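# Clear two timbers from roller feed onto rack hooks

## Task

Two timber lengths sit side by side at the outlet of a roller feed that was halted with only their ends still held by the rollers. Pressing the green button runs the feed, and it keeps running until the red button is pressed. Get each timber lying in both hooks of the rack next to the outfeed, with neither timber lying on top of the other, and leave the feed stopped at the end.

## Robot and tools

Robots: three identical i2rt Big YAM arms, arm1, arm2 and arm3. Each has six joints, a two-finger gripper and a wrist camera (arm1_cam_wrist, arm2_cam_wrist, arm3_cam_wrist). Fixed room cameras: cam_button, cam_end, cam_end2, cam_over, cam_side. Reach is about 1.0 m from the joint1 axis. Calibrated feet in the scene frame (m): arm1 at (-0.142, 0.806, 0.874), arm2 at (1.110, -0.719, 0.712), arm3 at (-0.225, -0.825, 0.863). Each foot faces along its own +x, and joint1 = 0 unfolds the arm in that direction.

Frame: there is one shared scene frame. Its origin is on the floor and +z points up. The hand point lies between the finger pads, about 1 cm behind the tips. The fingers point along the hand's +z, and they open and close along its y. A printed hand pose can be a centimetre or more off, and more at long reach.

Tool move: one action for any subset of arms. Top-level keys are arm1, arm2, arm3 and cameras. A robot that is left out keeps its old command and is shown as "as last shown" / "not commanded". Each arm's part can hold:
- joints: absolute targets keyed by joint name. joint1_rad -2.879..2.879 (base yaw, counter-clockwise from above is positive). joint2_rad 0..3.141 (shoulder, 0 means upper arm points back; positive raises it and then swings it forward). joint3_rad 0..3.019 (elbow, 0 means folded; positive opens it). joint4_rad -1.692..1.57 (hand pitch, positive turns the fingers up). joint5_rad -1.57..1.57 (hand yaw, positive is to the arm's right). joint6_rad -2.094..2.094 (roll, positive is clockwise seen from behind). gripper_m 0..0.093 (fingertip gap in metres). The done tolerances are ±0.045, 0.14, 0.09, 0.055, 0.03, 0.035 rad and ±0.003 m.
- target: an absolute hand pose [x, y, z, qw, qx, qy, qz], with position in metres in the scene frame. The hand moves in a straight line toward it, starting from its current hand_target. When target is used, joints may contain only gripper_m.
- speed: the path's top speed, 0.002..0.5 m/s, default 0.25. Turning is capped at twice that value in rad/s. It is only allowed together with target.
- min_time_s: 0.1..8 s, the least time each joint motion of that arm takes. It goes with joints.
All motions in an action start at the same moment. All hand paths in the action finish together, at the pace of the slowest. A path lasts 0.5..10 s and an action at most 15 s. At each step the controller clips the path pose to within 100 mm and 20° of the measured pose, and the hand may lag behind, drift or overshoot its speed, especially when the arm is near straight. Paths do not steer around obstacles or other arms. A move with no action returns the full state, the scene number and all images. cameras takes a list of names, ["all"], or []. An unknown key makes the call invalid. An out-of-range value gets the call refused, and a refusal cancels the later move/wait/finished_scene calls in that reply.

Tool wait: seconds from 0 to 10, plus cameras. Nothing new is commanded and the scene keeps running. Tool zoom_image: camera and region [x0,y0,x1,y1] in pixels of the newest image of that camera (images are 672x504), at most 504 by 504. Tool finished_scene: scene (1 or 2). It ends the scene for good, so call nothing after it. The goal must hold without the robots' help.

Results: the "move" line lists each moved arm with done or its worst status. joint_status/hand_status values: off_target (came to rest short of target, maybe still pushing). time_out (the joint keeps a nearby target and keeps pushing; send its reported position to relieve it). not_followed / "joint command not followed" / "pose unreachable" (a self- or inter-arm collision check withheld the targets; the arm may keep trying them). on_its_own lists uncommanded activity, and its "held at" value is a target, not a reading. hand_target is the pose at the current joint targets. Joint velocities are in rad/s, or m/s for the gripper, and read "within noise" when still. Torques are in N m in joint order and include gravity; numbers 3 and 4 wrap at ±28. Camera frames can be slightly older than the state.

Gripper: on a hard part at full force the reading falls up to about 0.005 m below the part's width, or on some grippers up to 0.002 m above it. Shut on nothing it reads 0-0.003. Full force is reached about 0.005 m below the first-touch reading. To release, command a gap well above the reading. Force is about 50-64 N per pad.

The task: press green to run the feed and draw the timbers out, or pull them free; press red to stop it; lift each timber into both rack hooks, separately.

Avoid: knocking anything out of the work area or letting parts fall far (this fails the scene); hard contact between robots, including closing a gripper on another arm's fingers; slamming into fixed or heavy things; releasing parts while they move; and prolonged pushing or stretched holds, which heat motors (a MOTOR HOT line appears at 85 °C, and at 100 °C the arm drops and stalls for 30-60 s, reported as limit_stop_at_motor_heat). Loose objects may occasionally be nudged by outside forces. Scene 1 is practice, and finished_scene reveals the next task.

Each tool is called after "Request:" in YAML: its name, and indented under it one key for each argument.

## Session

Request:
move:

Scene clock: 0.00 s.
Joint torques (N m): no reading
Heat: arm1: hottest joint1_rad 23 °C; arm2: hottest joint3_rad 22 °C; arm3: hottest joint2_rad 22 °C.
Joint velocities: within noise
arm1.joint_positions: joint1_rad=-0.792 joint2_rad=+0.591 joint3_rad=+1.353 joint4_rad=-1.540 joint5_rad=-0.284 joint6_rad=-0.232 gripper_m=+0.09396
arm1.joint_status: not commanded
arm1.hand: x=-0.2259 y=+0.6317 z=+1.3681 quat_wxyz=(-0.252, -0.742, -0.531, +0.322) (m; scene frame)
arm1.hand_target: x=-0.2248 y=+0.6331 z=+1.3776 quat_wxyz=(-0.255, -0.738, -0.530, +0.332) (m; scene frame)
arm1.hand_status: not commanded
arm2.joint_positions: joint1_rad=+0.174 joint2_rad=+0.596 joint3_rad=+1.398 joint4_rad=-1.492 joint5_rad=-0.215 joint6_rad=-0.742 gripper_m=+0.09396
arm2.joint_status: not commanded
arm2.hand: x=+0.9917 y=-0.5514 z=+1.2298 quat_wxyz=(-0.294, +0.890, -0.145, -0.318) (m; scene frame)
arm2.hand_target: x=+0.9922 y=-0.5532 z=+1.2409 quat_wxyz=(-0.304, +0.884, -0.142, -0.324) (m; scene frame)
arm2.hand_status: not commanded
arm3.joint_positions: joint1_rad=-0.151 joint2_rad=+0.603 joint3_rad=+1.486 joint4_rad=-1.464 joint5_rad=+0.148 joint6_rad=-0.406 gripper_m=+0.09396
arm3.joint_status: not commanded
arm3.hand: x=-0.1490 y=-0.6490 z=+1.4265 quat_wxyz=(-0.459, +0.638, -0.600, -0.152) (m; scene frame)
arm3.hand_target: x=-0.1498 y=-0.6521 z=+1.4353 quat_wxyz=(-0.468, +0.633, -0.597, -0.156) (m; scene frame)
arm3.hand_status: not commanded
pictures: arm1_cam_wrist, arm2_cam_wrist, arm3_cam_wrist, cam_button, cam_end, cam_end2, cam_over, cam_side

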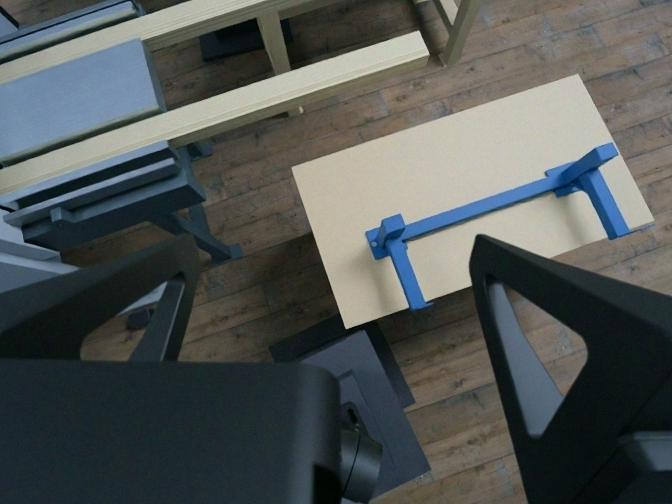

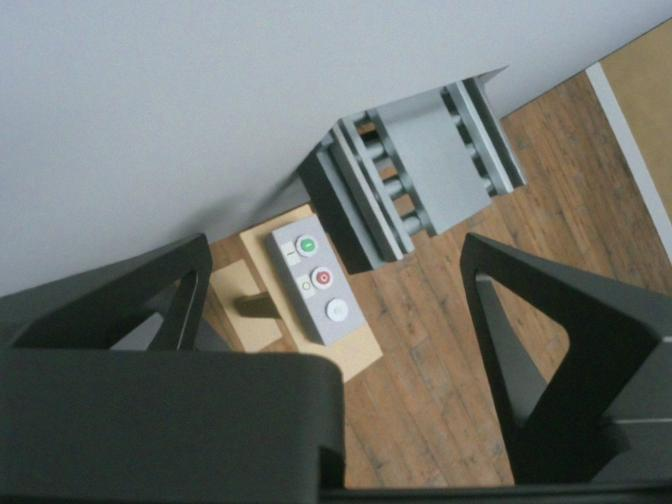

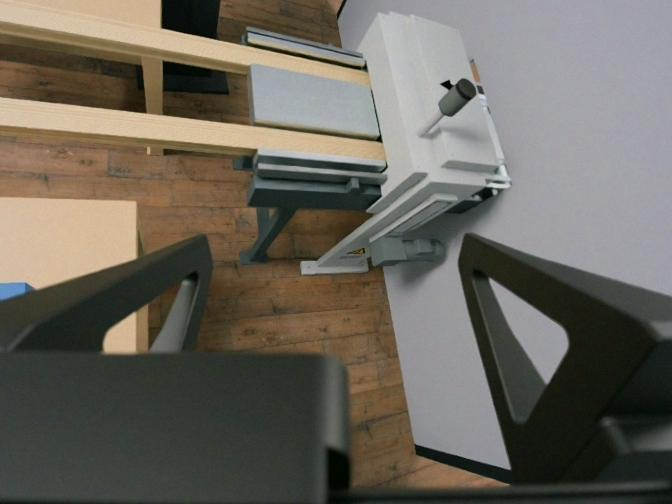

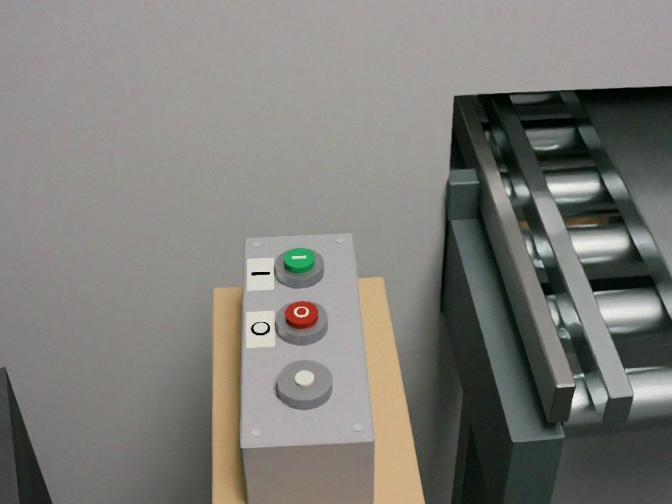

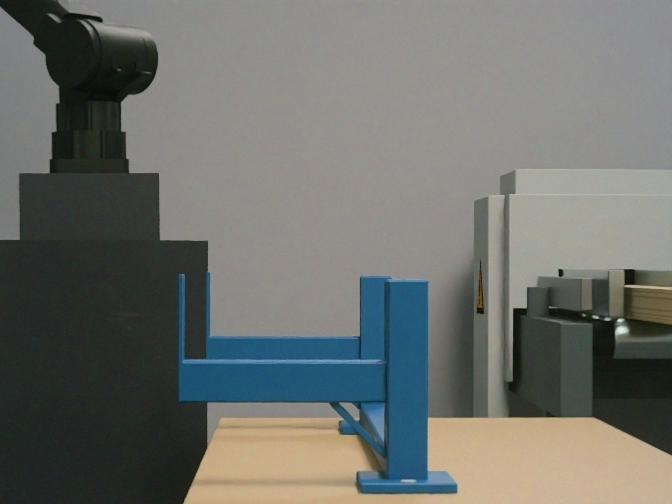

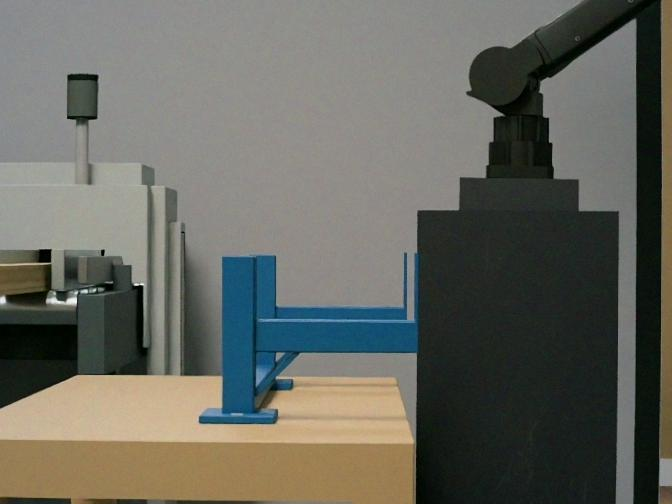

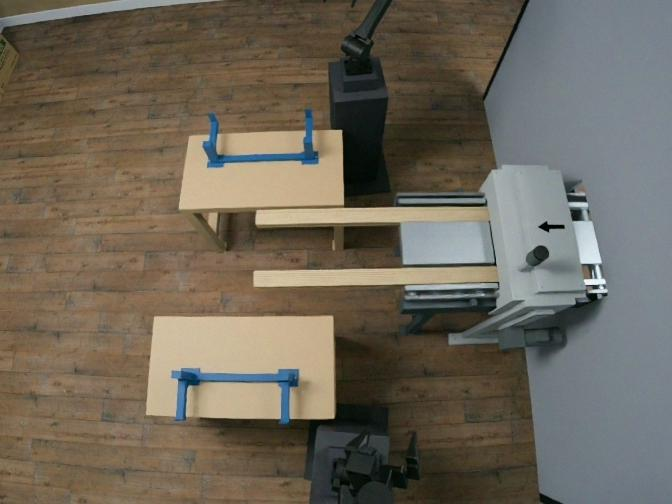

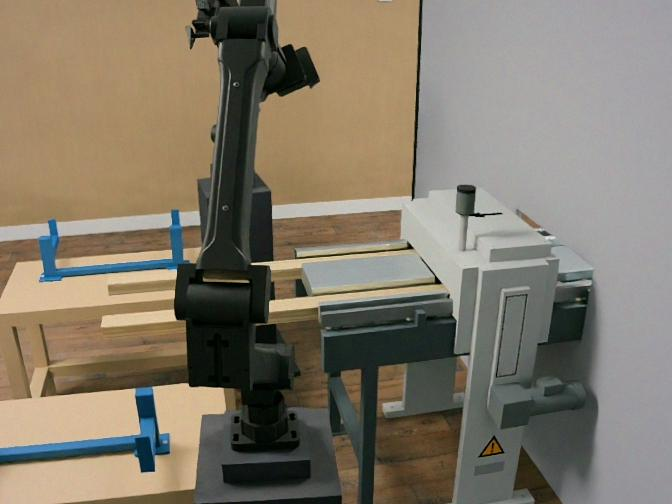

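Request:
move:
  arm1: {"target": [-0.25, 0.2, 1.2, 0, 1, 0, 0]}
  arm3: {"target": [-0.25, -0.2, 1.2, 0, 1, 0, 0]}
  cameras: ["arm1_cam_wrist","arm3_cam_wrist","cam_over"]

Scene clock: 120.53 s.
Joint torques (N m): arm1=[-0.5 -16.73 14.49 -0.03 -0.11 0.07] | arm2=[-2.2 2.55 8.49 1.65 -0.12 0.17] | arm3=[-1.14 -14.68 12.71 0.53 -0.05 -0.02]
Heat: arm1: hottest joint3_rad 26 °C; arm2: hottest joint3_rad 27 °C; arm3: hottest joint3_rad 32 °C.
move: arm1 off_target; arm3 off_target
Joint velocities: within noise
arm1.joint_positions: joint1_rad=-0.277 joint2_rad=+1.898 joint3_rad=+2.129 joint4_rad=-1.672 joint5_rad=+0.007 joint6_rad=+1.388 gripper_m=+0.09396
arm1.joint_status: not commanded
arm1.hand: x=-0.2435 y=+0.2069 z=+1.1895 quat_wxyz=(-0.069, -0.997, -0.009, +0.014) (m; scene frame)
arm1.hand_target: x=-0.2498 y=+0.2008 z=+1.1993 quat_wxyz=(-0.080, -0.997, +0.000, +0.014) (m; scene frame)
arm1.hand_status: off_target (0.014 m and 8.1 deg from the pose sent, 0.464 m and 84.2 deg at the start; a joint's target at an end of its range on 48 of 135 steps)
arm2: as last shown
arm3.joint_positions: joint1_rad=+0.143 joint2_rad=+1.921 joint3_rad=+2.186 joint4_rad=-1.689 joint5_rad=-0.005 joint6_rad=-1.519 gripper_m=+0.09396
arm3.joint_status: not commanded
arm3.hand: x=-0.2453 y=-0.2089 z=+1.1880 quat_wxyz=(-0.079, +0.997, -0.010, -0.005) (m; scene frame)
arm3.hand_target: x=-0.2500 y=-0.2010 z=+1.1993 quat_wxyz=(-0.093, +0.996, -0.001, -0.004) (m; scene frame)
arm3.hand_status: off_target (0.016 m and 9.2 deg from the pose sent, 0.513 m and 100.8 deg at the start; a joint's target at an end of its range on 43 of 135 steps)
pictures: arm1_cam_wrist, arm3_cam_wrist, cam_over

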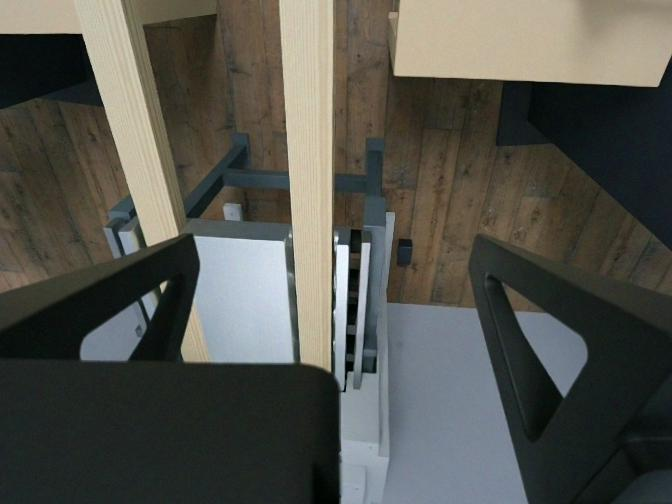

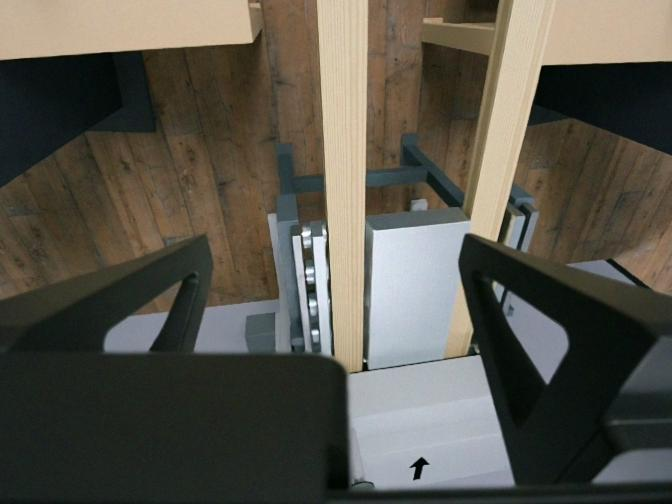

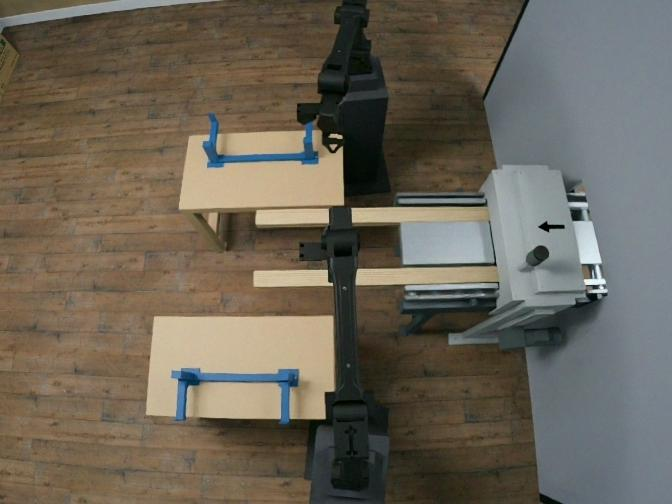

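Request:
move:
  arm1: {"target": [-0.25, 0.2, 1.05, 0, 1, 0, 0]}
  arm3: {"target": [-0.25, -0.2, 1.05, 0, 1, 0, 0]}
  cameras: ["arm1_cam_wrist","arm3_cam_wrist","cam_end","cam_end2","cam_side"]

Scene clock: 143.77 s.
Joint torques (N m): arm1=[-0.67 -18.49 11.06 0.61 -0.09 0.08] | arm2=[-2.2 2.55 8.49 1.65 -0.12 0.18] | arm3=[-1.14 -16.67 9.2 0.9 -0.07 -0.04]
Heat: arm1: hottest joint3_rad 29 °C; arm2: hottest joint3_rad 28 °C; arm3: hottest joint3_rad 35 °C.
move: arm1 done; arm3 done
Joint velocities: within noise
arm1.joint_positions: joint1_rad=-0.277 joint2_rad=+1.991 joint3_rad=+1.907 joint4_rad=-1.513 joint5_rad=+0.006 joint6_rad=+1.389 gripper_m=+0.09396
arm1.joint_status: not commanded
arm1.hand: x=-0.2435 y=+0.2047 z=+1.0492 quat_wxyz=(+0.008, -1.000, -0.009, +0.000) (m; scene frame)
arm1.hand_target: x=-0.2500 y=+0.2002 z=+1.0500 quat_wxyz=(+0.000, -1.000, +0.000, +0.000) (m; scene frame)
arm1.hand_status: done (0.008 m and 1.4 deg from the pose sent, 0.140 m and 8.1 deg at the start)
arm2: as last shown
arm3.joint_positions: joint1_rad=+0.143 joint2_rad=+2.017 joint3_rad=+1.985 joint4_rad=-1.557 joint5_rad=-0.004 joint6_rad=-1.522 gripper_m=+0.09396
arm3.joint_status: not commanded
arm3.hand: x=-0.2452 y=-0.2038 z=+1.0529 quat_wxyz=(+0.003, +1.000, -0.008, -0.001) (m; scene frame)
arm3.hand_target: x=-0.2500 y=-0.2000 z=+1.0500 quat_wxyz=(+0.000, +1.000, +0.000, +0.000) (m; scene frame)
arm3.hand_status: done (0.007 m and 1.0 deg from the pose sent, 0.138 m and 9.2 deg at the start)
pictures: arm1_cam_wrist, arm3_cam_wrist, cam_end, cam_end2, cam_side

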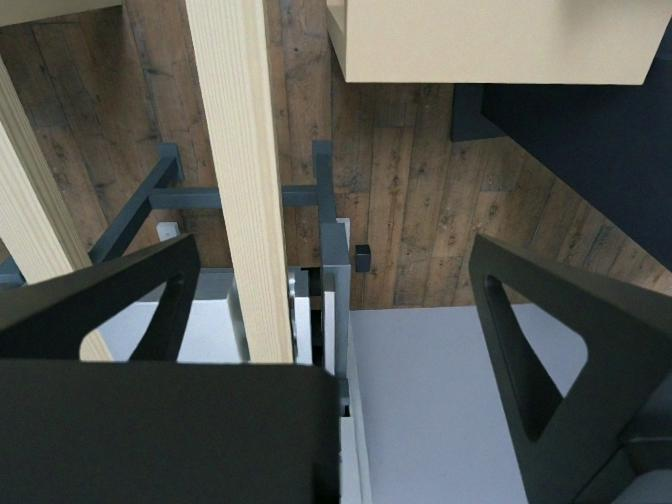

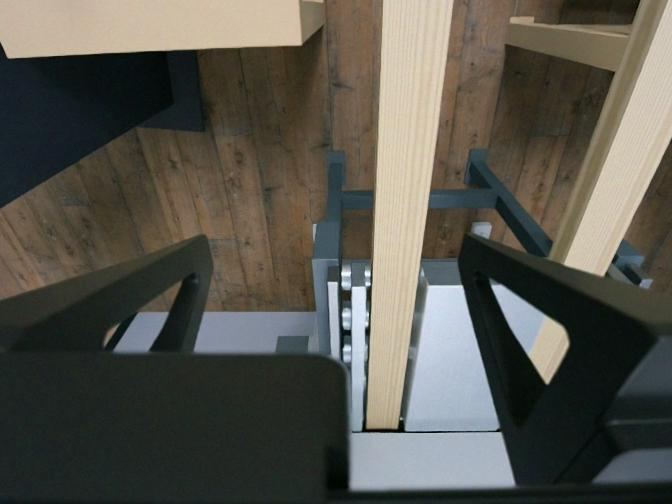

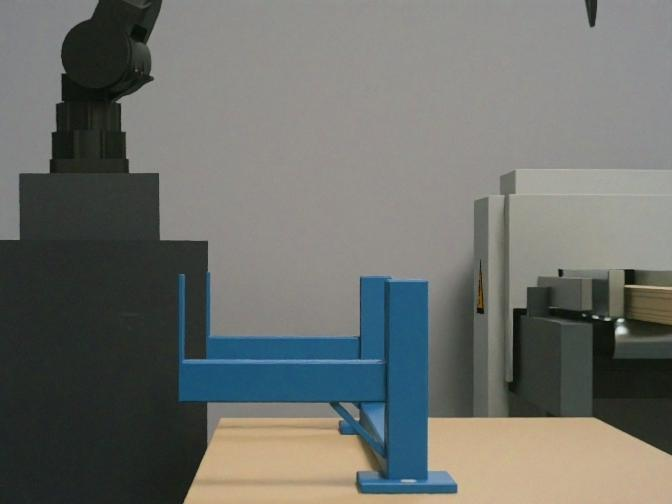

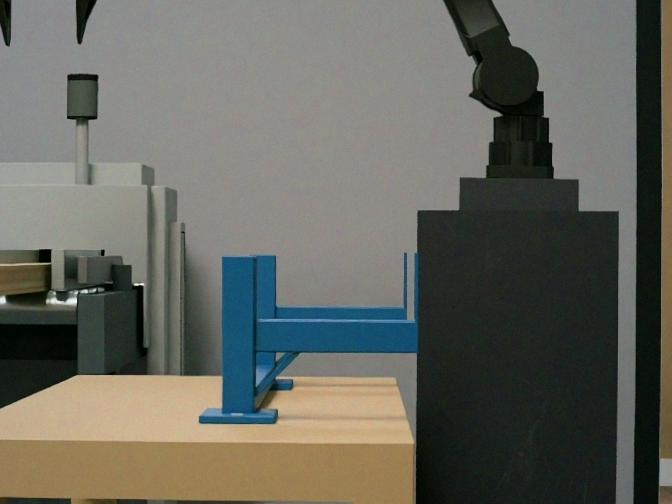

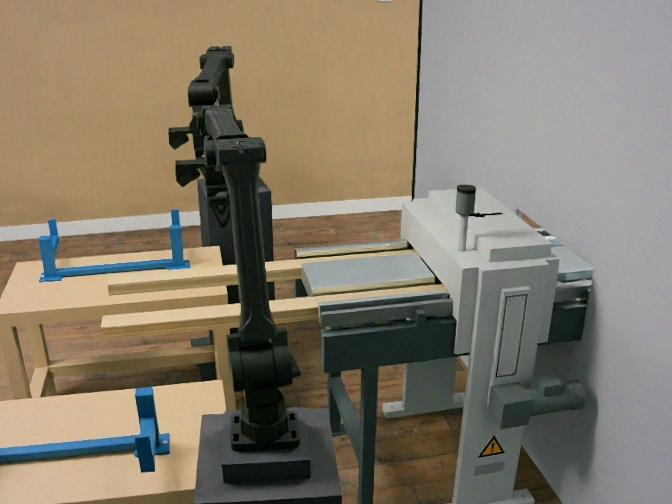

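Request:
move:
  arm1: {"target": [-0.2, 0.12, 0.96, 0, 1, 0, 0]}
  arm3: {"target": [-0.2, -0.125, 0.96, 0, 1, 0, 0]}
  cameras: ["arm1_cam_wrist","arm3_cam_wrist","cam_end","cam_end2","cam_side"]

Request:
zoom_image:
  camera: "cam_side"
  region: [90, 120, 460, 400]

Scene clock: 163.40 s.
Joint torques (N m): arm1=[0.44 -21.19 14.02 -0.39 -0.02 0.07] | arm2=[-2.2 2.55 8.49 1.65 -0.12 0.18] | arm3=[-1.44 -18.43 12.55 0.06 -0.13 -0.06]
Heat: arm1: hottest joint3_rad 30 °C; arm2: hottest joint3_rad 28 °C; arm3: hottest joint3_rad 36 °C.
move: arm1 off_target; arm3 off_target
Joint velocities: within noise
arm1.joint_positions: joint1_rad=-0.192 joint2_rad=+2.245 joint3_rad=+2.068 joint4_rad=-1.429 joint5_rad=+0.003 joint6_rad=+1.479 gripper_m=+0.09396
arm1.joint_status: not commanded
arm1.hand: x=-0.1965 y=+0.1309 z=+0.9506 quat_wxyz=(+0.012, -1.000, -0.006, +0.000) (m; scene frame)
arm1.hand_target: x=-0.2000 y=+0.1205 z=+0.9600 quat_wxyz=(+0.000, -1.000, +0.000, +0.000) (m; scene frame)
arm1.hand_status: off_target (0.015 m and 1.5 deg from the pose sent, 0.130 m and 1.4 deg at the start)
arm2: as last shown
arm3.joint_positions: joint1_rad=+0.072 joint2_rad=+2.275 joint3_rad=+2.154 joint4_rad=-1.486 joint5_rad=-0.001 joint6_rad=-1.596 gripper_m=+0.09396
arm3.joint_status: not commanded
arm3.hand: x=-0.1978 y=-0.1376 z=+0.9525 quat_wxyz=(+0.012, +1.000, -0.007, -0.001) (m; scene frame)
arm3.hand_target: x=-0.2000 y=-0.1257 z=+0.9601 quat_wxyz=(-0.001, +1.000, +0.000, +0.000) (m; scene frame)
arm3.hand_status: off_target (0.015 m and 1.6 deg from the pose sent, 0.130 m and 1.0 deg at the start)
pictures: arm1_cam_wrist, arm3_cam_wrist, cam_end, cam_end2, cam_side

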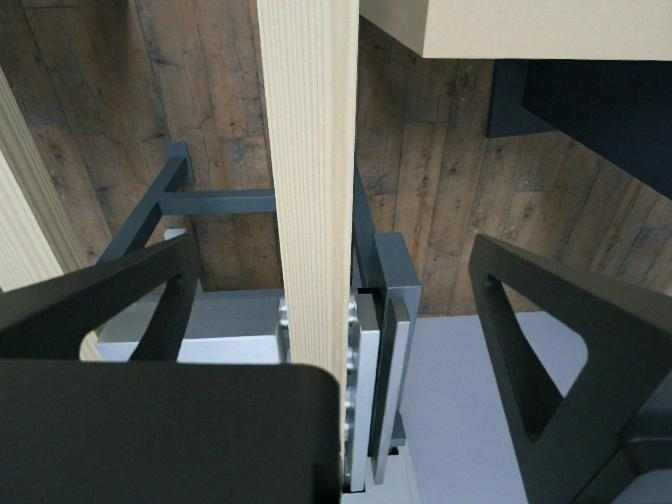

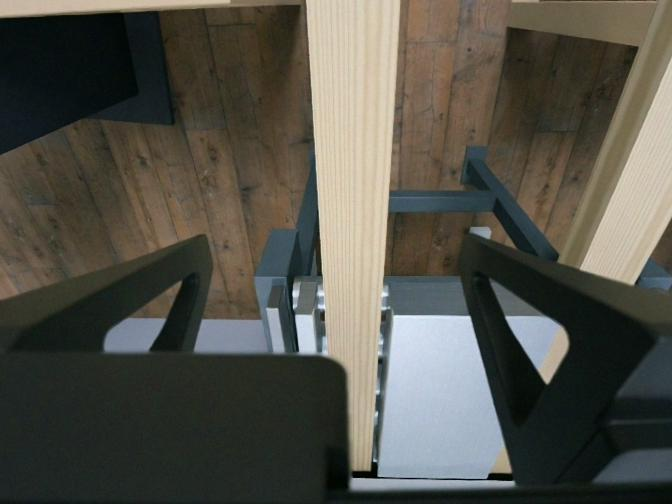

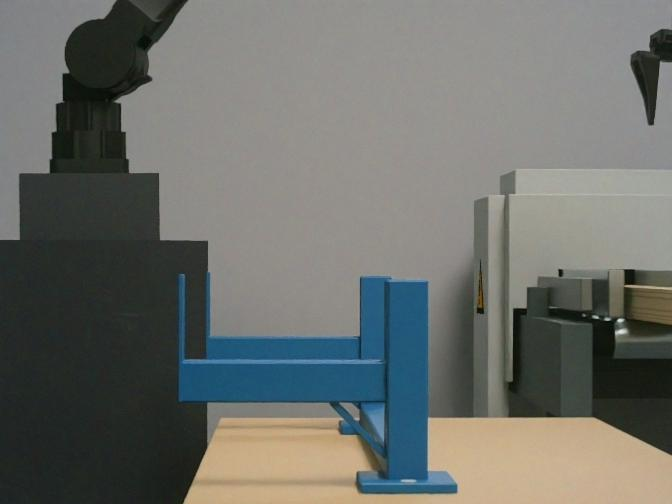

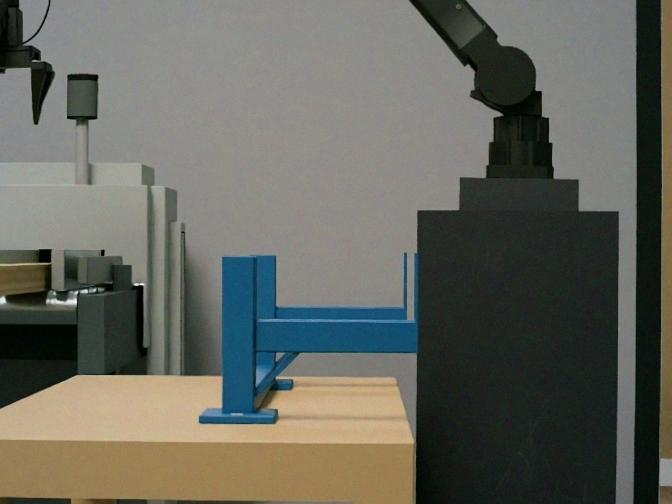

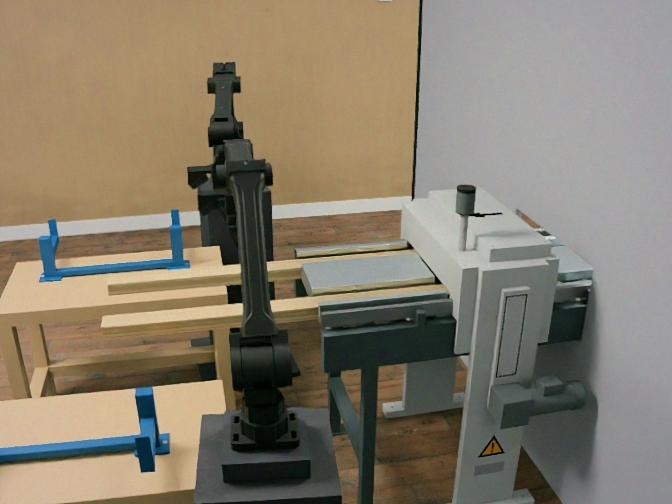

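Scaled by 1.362 from the camera's 672x504 image, which has a finer 960x720 frame.

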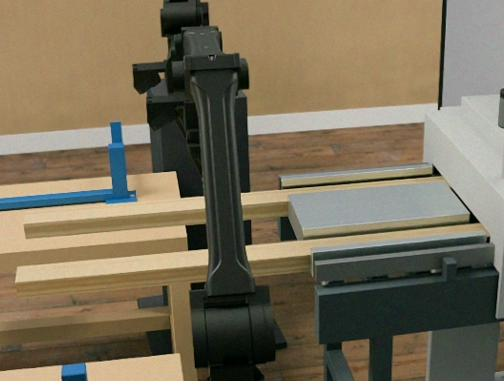

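Request:
move:
  arm1: {"target": [-0.2, 0.105, 0.83, 0, 1, 0, 0]}
  arm3: {"target": [-0.2, -0.115, 0.83, 0, 1, 0, 0]}
  cameras: ["arm1_cam_wrist","arm3_cam_wrist","cam_end","cam_end2","cam_side","cam_over"]

Scene clock: 180.53 s.
Joint torques (N m): arm1=[0.44 -23.18 12.18 0.46 -0.02 0.08] | arm2=[-2.2 2.55 8.49 1.65 -0.13 0.18] | arm3=[-1.44 -20.66 9.88 0.84 -0.13 -0.06]
Heat: arm1: hottest joint3_rad 32 °C; arm2: hottest joint3_rad 28 °C; arm3: hottest joint3_rad 39 °C.
move: arm1 off_target; arm3 done
Joint velocities: within noise
arm1.joint_positions: joint1_rad=-0.192 joint2_rad=+2.408 joint3_rad=+2.013 joint4_rad=-1.225 joint5_rad=+0.003 joint6_rad=+1.481 gripper_m=+0.09396
arm1.joint_status: not commanded
arm1.hand: x=-0.1971 y=+0.1191 z=+0.8210 quat_wxyz=(+0.019, -1.000, -0.006, -0.001) (m; scene frame)
arm1.hand_target: x=-0.2000 y=+0.1055 z=+0.8302 quat_wxyz=(+0.000, -1.000, +0.000, +0.000) (m; scene frame)
arm1.hand_status: off_target (0.017 m and 2.2 deg from the pose sent, 0.123 m and 1.5 deg at the start)
arm2: as last shown
arm3.joint_positions: joint1_rad=+0.072 joint2_rad=+2.412 joint3_rad=+2.070 joint4_rad=-1.264 joint5_rad=-0.001 joint6_rad=-1.596 gripper_m=+0.09396
arm3.joint_status: not commanded
arm3.hand: x=-0.1973 y=-0.1245 z=+0.8279 quat_wxyz=(+0.011, +1.000, -0.007, -0.001) (m; scene frame)
arm3.hand_target: x=-0.1999 y=-0.1152 z=+0.8302 quat_wxyz=(+0.000, +1.000, +0.000, +0.000) (m; scene frame)
arm3.hand_status: done (0.010 m and 1.5 deg from the pose sent, 0.125 m and 1.6 deg at the start)
pictures: arm1_cam_wrist, arm3_cam_wrist, cam_end, cam_end2, cam_over, cam_side

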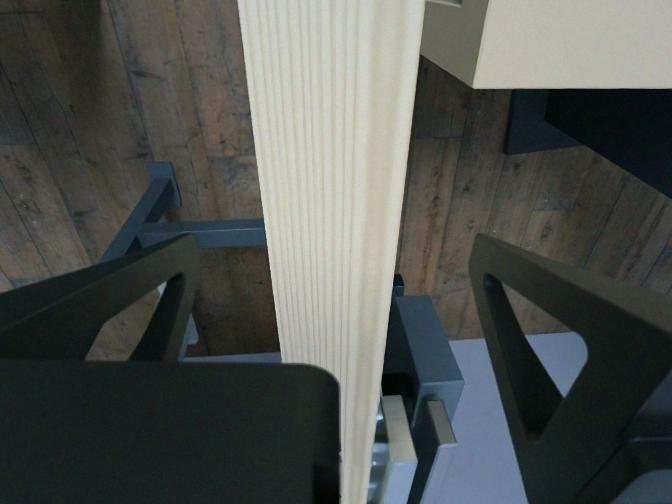

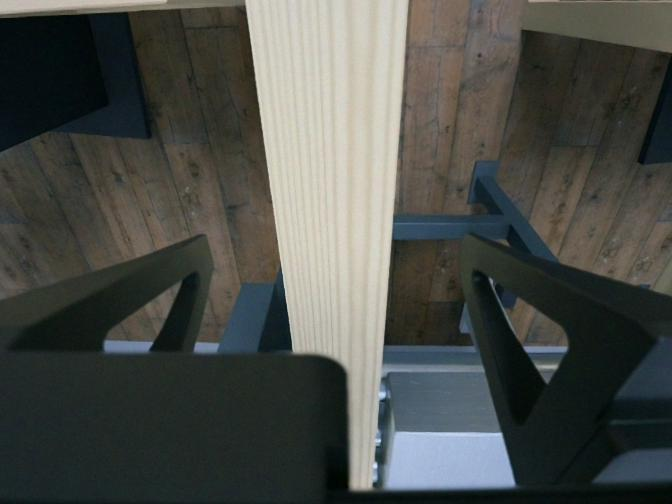

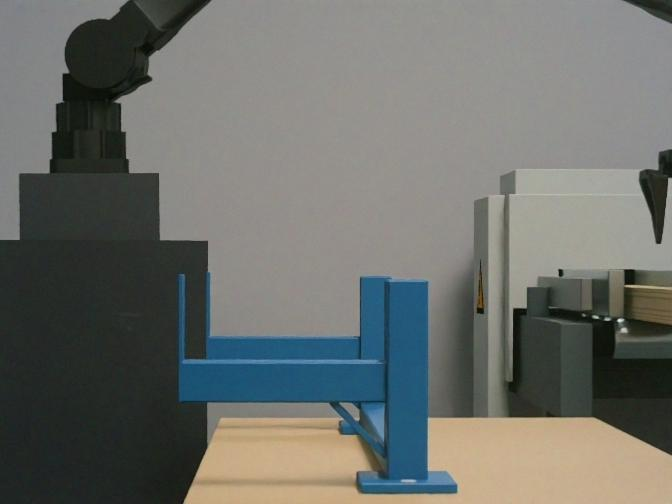

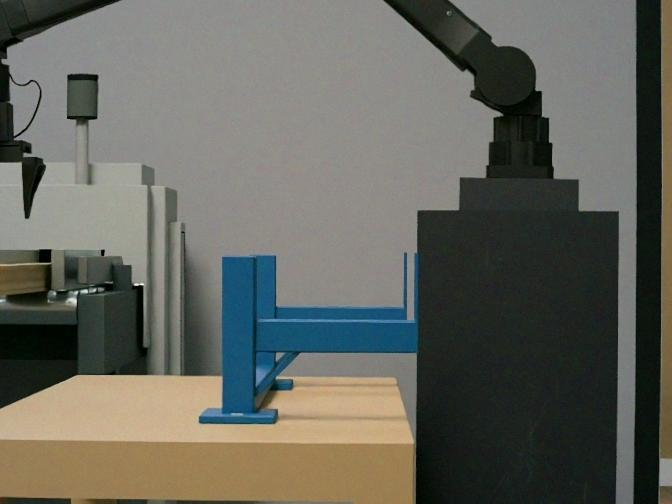

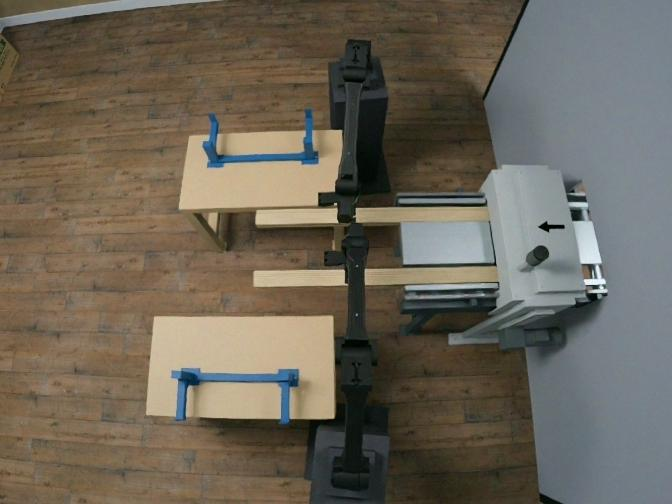

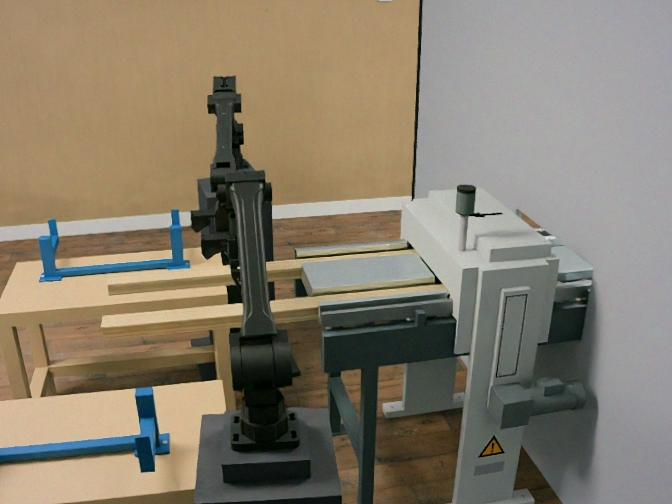

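Request:
move:
  arm2: {"target": [0.95, -0.36, 1.02, 0, 0.7071, -0.7071, 0], "joints": {"gripper_m": 0.0}}
  cameras: ["arm2_cam_wrist","cam_button"]

Scene clock: 227.30 s.
Joint torques (N m): arm1=[0.03 -22.77 12.15 0.46 -0.02 0.08] | arm2=[-3.19 -9.99 12.44 -0.34 -0.05 0.26] | arm3=[-1.44 -19.78 10 0.83 -0.13 -0.06]
Heat: arm1: hottest joint2_rad 34 °C; arm2: hottest joint3_rad 29 °C; arm3: hottest joint3_rad 39 °C.
move: arm2 off_target
Joint velocities: within noise
arm1, arm3: as last shown
arm2.joint_positions: joint1_rad=+0.188 joint2_rad=+1.363 joint3_rad=+1.412 joint4_rad=-1.665 joint5_rad=-0.014 joint6_rad=+0.391 gripper_m=+0.00050
arm2.joint_status: all done
arm2.hand: x=+0.9520 y=-0.3729 z=+0.9980 quat_wxyz=(+0.008, +0.715, -0.699, +0.021) (m; scene frame)
arm2.hand_target: x=+0.9504 y=-0.3611 z=+1.0197 quat_wxyz=(+0.000, +0.707, -0.707, +0.000) (m; scene frame)
arm2.hand_status: off_target (0.026 m and 2.9 deg from the pose sent, 0.287 m and 86.0 deg at the start)
pictures: arm2_cam_wrist, cam_button

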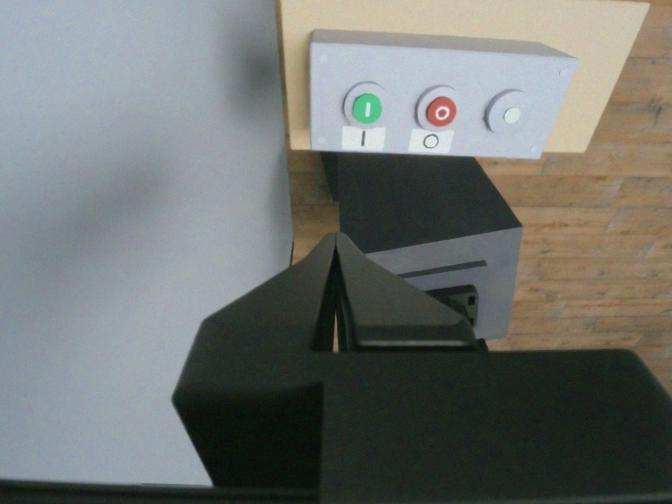

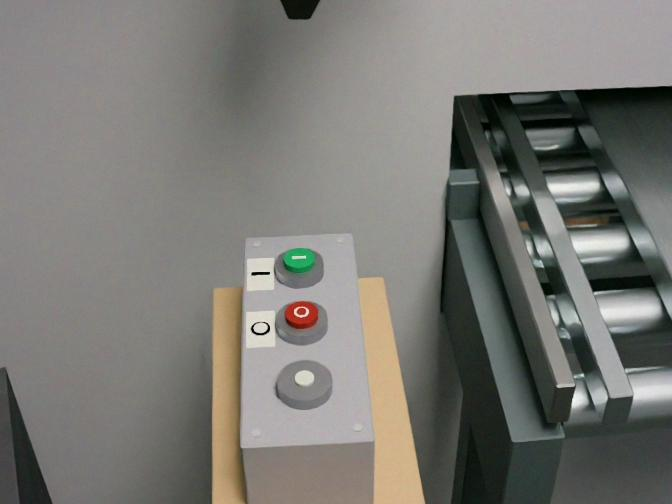

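Request:
move:
  arm2: {"target": [0.972, -0.34, 0.93, 0, 0.7071, -0.7071, 0]}
  cameras: ["arm2_cam_wrist","cam_button"]

Scene clock: 239.83 s.
Joint torques (N m): arm1=[0.09 -22.59 12.15 0.49 -0.02 0.07] | arm2=[-3.02 -10.81 7.41 0.61 -0.02 0.02] | arm3=[-1.44 -19.78 9.98 0.81 -0.13 -0.05]
Heat: arm1: hottest joint2_rad 35 °C; arm2: hottest joint3_rad 31 °C; arm3: hottest joint3_rad 39 °C.
move: arm2 done
Joint velocities: within noise
arm1, arm3: as last shown
arm2.joint_positions: joint1_rad=+0.121 joint2_rad=+1.401 joint3_rad=+1.278 joint4_rad=-1.455 joint5_rad=-0.014 joint6_rad=+0.349 gripper_m=+0.00050
arm2.joint_status: not commanded
arm2.hand: x=+0.9692 y=-0.3425 z=+0.9329 quat_wxyz=(+0.001, +0.706, -0.708, +0.003) (m; scene frame)
arm2.hand_target: x=+0.9720 y=-0.3400 z=+0.9300 quat_wxyz=(+0.000, +0.707, -0.707, +0.000) (m; scene frame)
arm2.hand_status: done (0.005 m and 0.4 deg from the pose sent, 0.078 m and 2.9 deg at the start)
pictures: arm2_cam_wrist, cam_button

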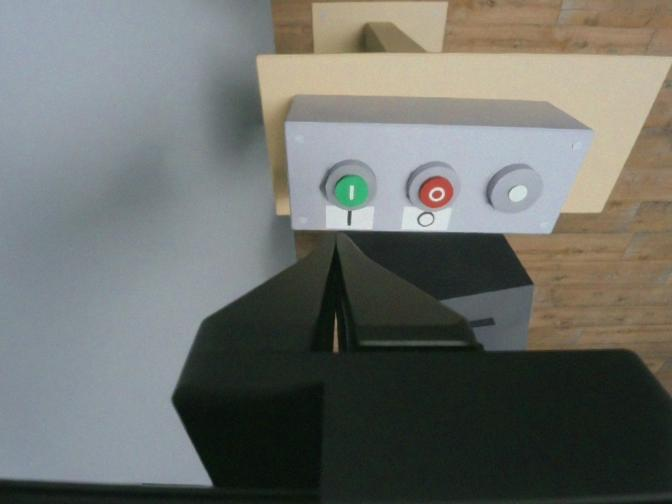

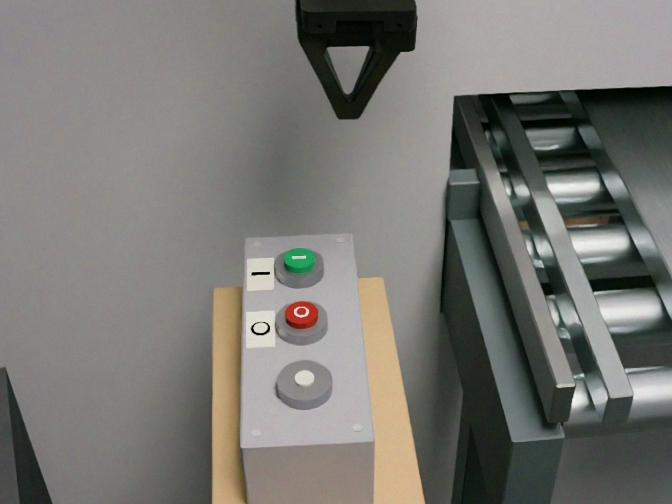

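Request:
move:
  arm2: {"target": [0.983, -0.374, 0.84, 0, 0.7071, -0.7071, 0]}
  cameras: ["arm2_cam_wrist","cam_button"]

Scene clock: 252.33 s.
Joint torques (N m): arm1=[0.21 -22.65 12.15 0.44 -0.02 0.07] | arm2=[-2.61 -10.81 6.6 0.58 -0.02 0.08] | arm3=[-1.44 -19.84 9.99 0.83 -0.13 -0.06]
Heat: arm1: hottest joint2_rad 35 °C; arm2: hottest joint3_rad 30 °C; arm3: hottest joint3_rad 39 °C.
move: arm2 done
Joint velocities: within noise
arm1, arm3: as last shown
arm2.joint_positions: joint1_rad=+0.121 joint2_rad=+1.382 joint3_rad=+1.005 joint4_rad=-1.211 joint5_rad=-0.014 joint6_rad=+0.348 gripper_m=+0.00050
arm2.joint_status: not commanded
arm2.hand: x=+0.9819 y=-0.3738 z=+0.8388 quat_wxyz=(+0.003, +0.706, -0.708, +0.008) (m; scene frame)
arm2.hand_target: x=+0.9830 y=-0.3740 z=+0.8400 quat_wxyz=(+0.000, +0.707, -0.707, +0.000) (m; scene frame)
arm2.hand_status: done (0.002 m and 1.0 deg from the pose sent, 0.099 m and 0.4 deg at the start)
pictures: arm2_cam_wrist, cam_button

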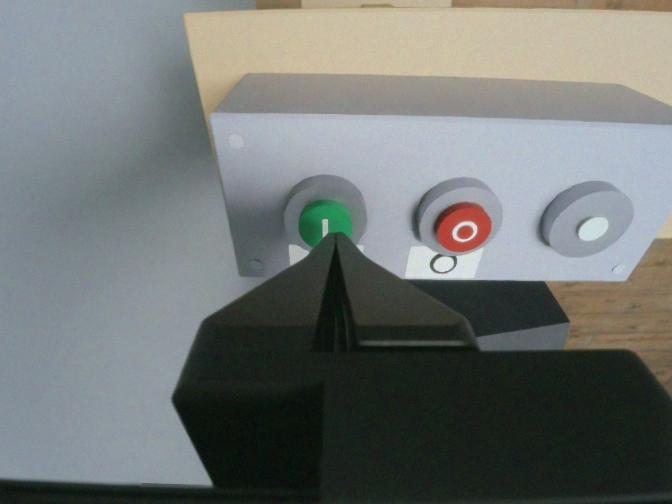

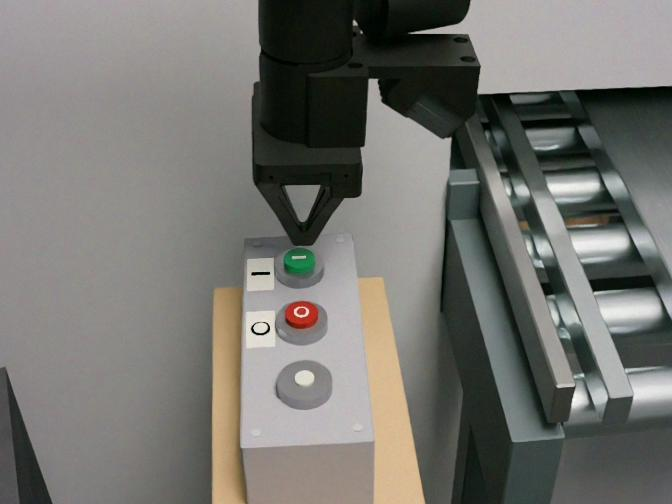

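Request:
move:
  arm1: {"target": [-0.1, 0.105, 0.85, 0, 1, 0, 0]}
  arm3: {"target": [-0.1, -0.115, 0.85, 0, 1, 0, 0]}
  cameras: ["arm1_cam_wrist","arm3_cam_wrist","cam_over"]

Request:
zoom_image:
  camera: "cam_over"
  region: [220, 160, 620, 360]

Scene clock: 273.73 s.
Joint torques (N m): arm1=[-0.26 -23.3 12.79 -0.36 0.05 0.07] | arm2=[-2.67 -10.81 6.6 0.58 -0.02 0.08] | arm3=[-1.49 -18.9 12.27 0.18 -0.18 -0.06]
Heat: arm1: hottest joint2_rad 36 °C; arm2: hottest joint3_rad 29 °C; arm3: hottest joint3_rad 39 °C.
move: arm1 off_target; arm3 off_target
Joint velocities: within noise
arm1.joint_positions: joint1_rad=-0.049 joint2_rad=+2.391 joint3_rad=+2.013 joint4_rad=-1.239 joint5_rad=+0.000 joint6_rad=+1.623 gripper_m=+0.09396
arm1.joint_status: not commanded
arm1.hand: x=-0.0984 y=+0.1186 z=+0.8325 quat_wxyz=(+0.017, -1.000, -0.006, +0.001) (m; scene frame)
arm1.hand_target: x=-0.1000 y=+0.1056 z=+0.8502 quat_wxyz=(+0.000, -1.000, +0.000, +0.000) (m; scene frame)
arm1.hand_status: off_target (0.022 m and 2.1 deg from the pose sent, 0.102 m and 2.2 deg at the start)
arm2: as last shown
arm3.joint_positions: joint1_rad=-0.065 joint2_rad=+2.412 joint3_rad=+2.119 joint4_rad=-1.312 joint5_rad=+0.002 joint6_rad=-1.734 gripper_m=+0.09396
arm3.joint_status: not commanded
arm3.hand: x=-0.1004 y=-0.1289 z=+0.8457 quat_wxyz=(+0.010, +1.000, -0.006, -0.002) (m; scene frame)
arm3.hand_target: x=-0.1001 y=-0.1157 z=+0.8502 quat_wxyz=(-0.001, +1.000, +0.000, +0.000) (m; scene frame)
arm3.hand_status: off_target (0.015 m and 1.4 deg from the pose sent, 0.100 m and 1.5 deg at the start)
pictures: arm1_cam_wrist, arm3_cam_wrist, cam_over

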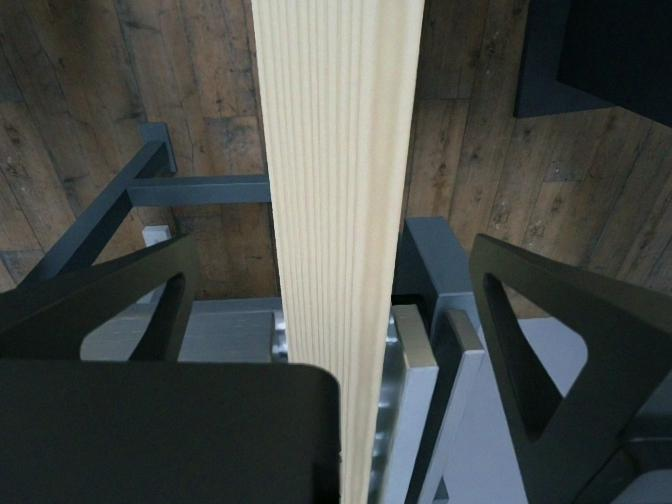

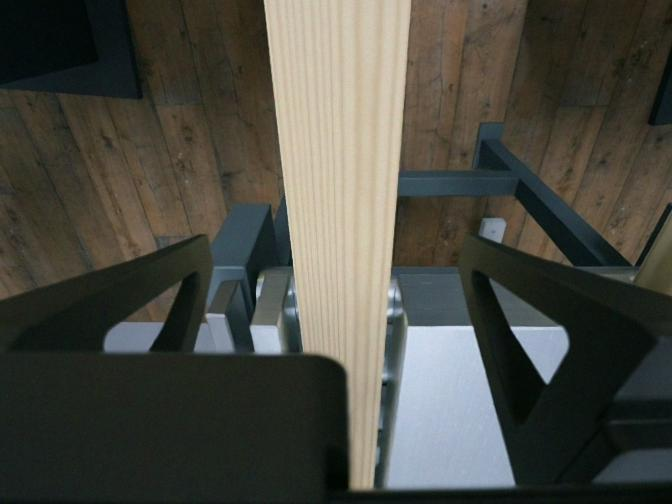

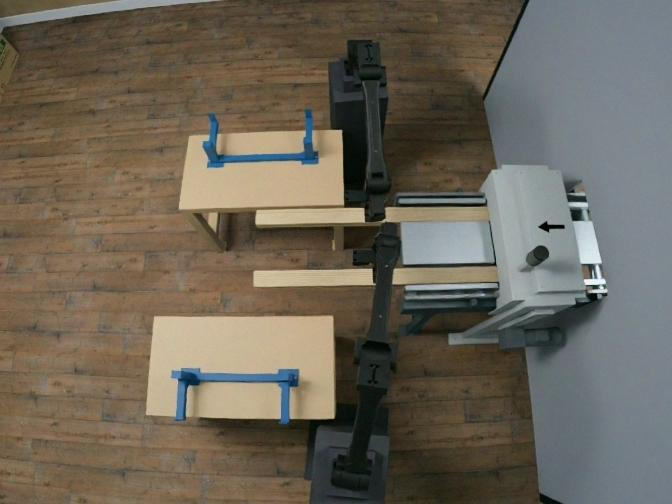

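Scaled by 1.260 from the camera's 672x504 image, which has a finer 960x720 frame.

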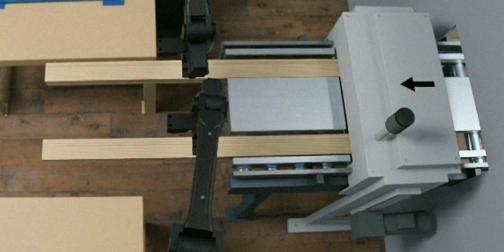

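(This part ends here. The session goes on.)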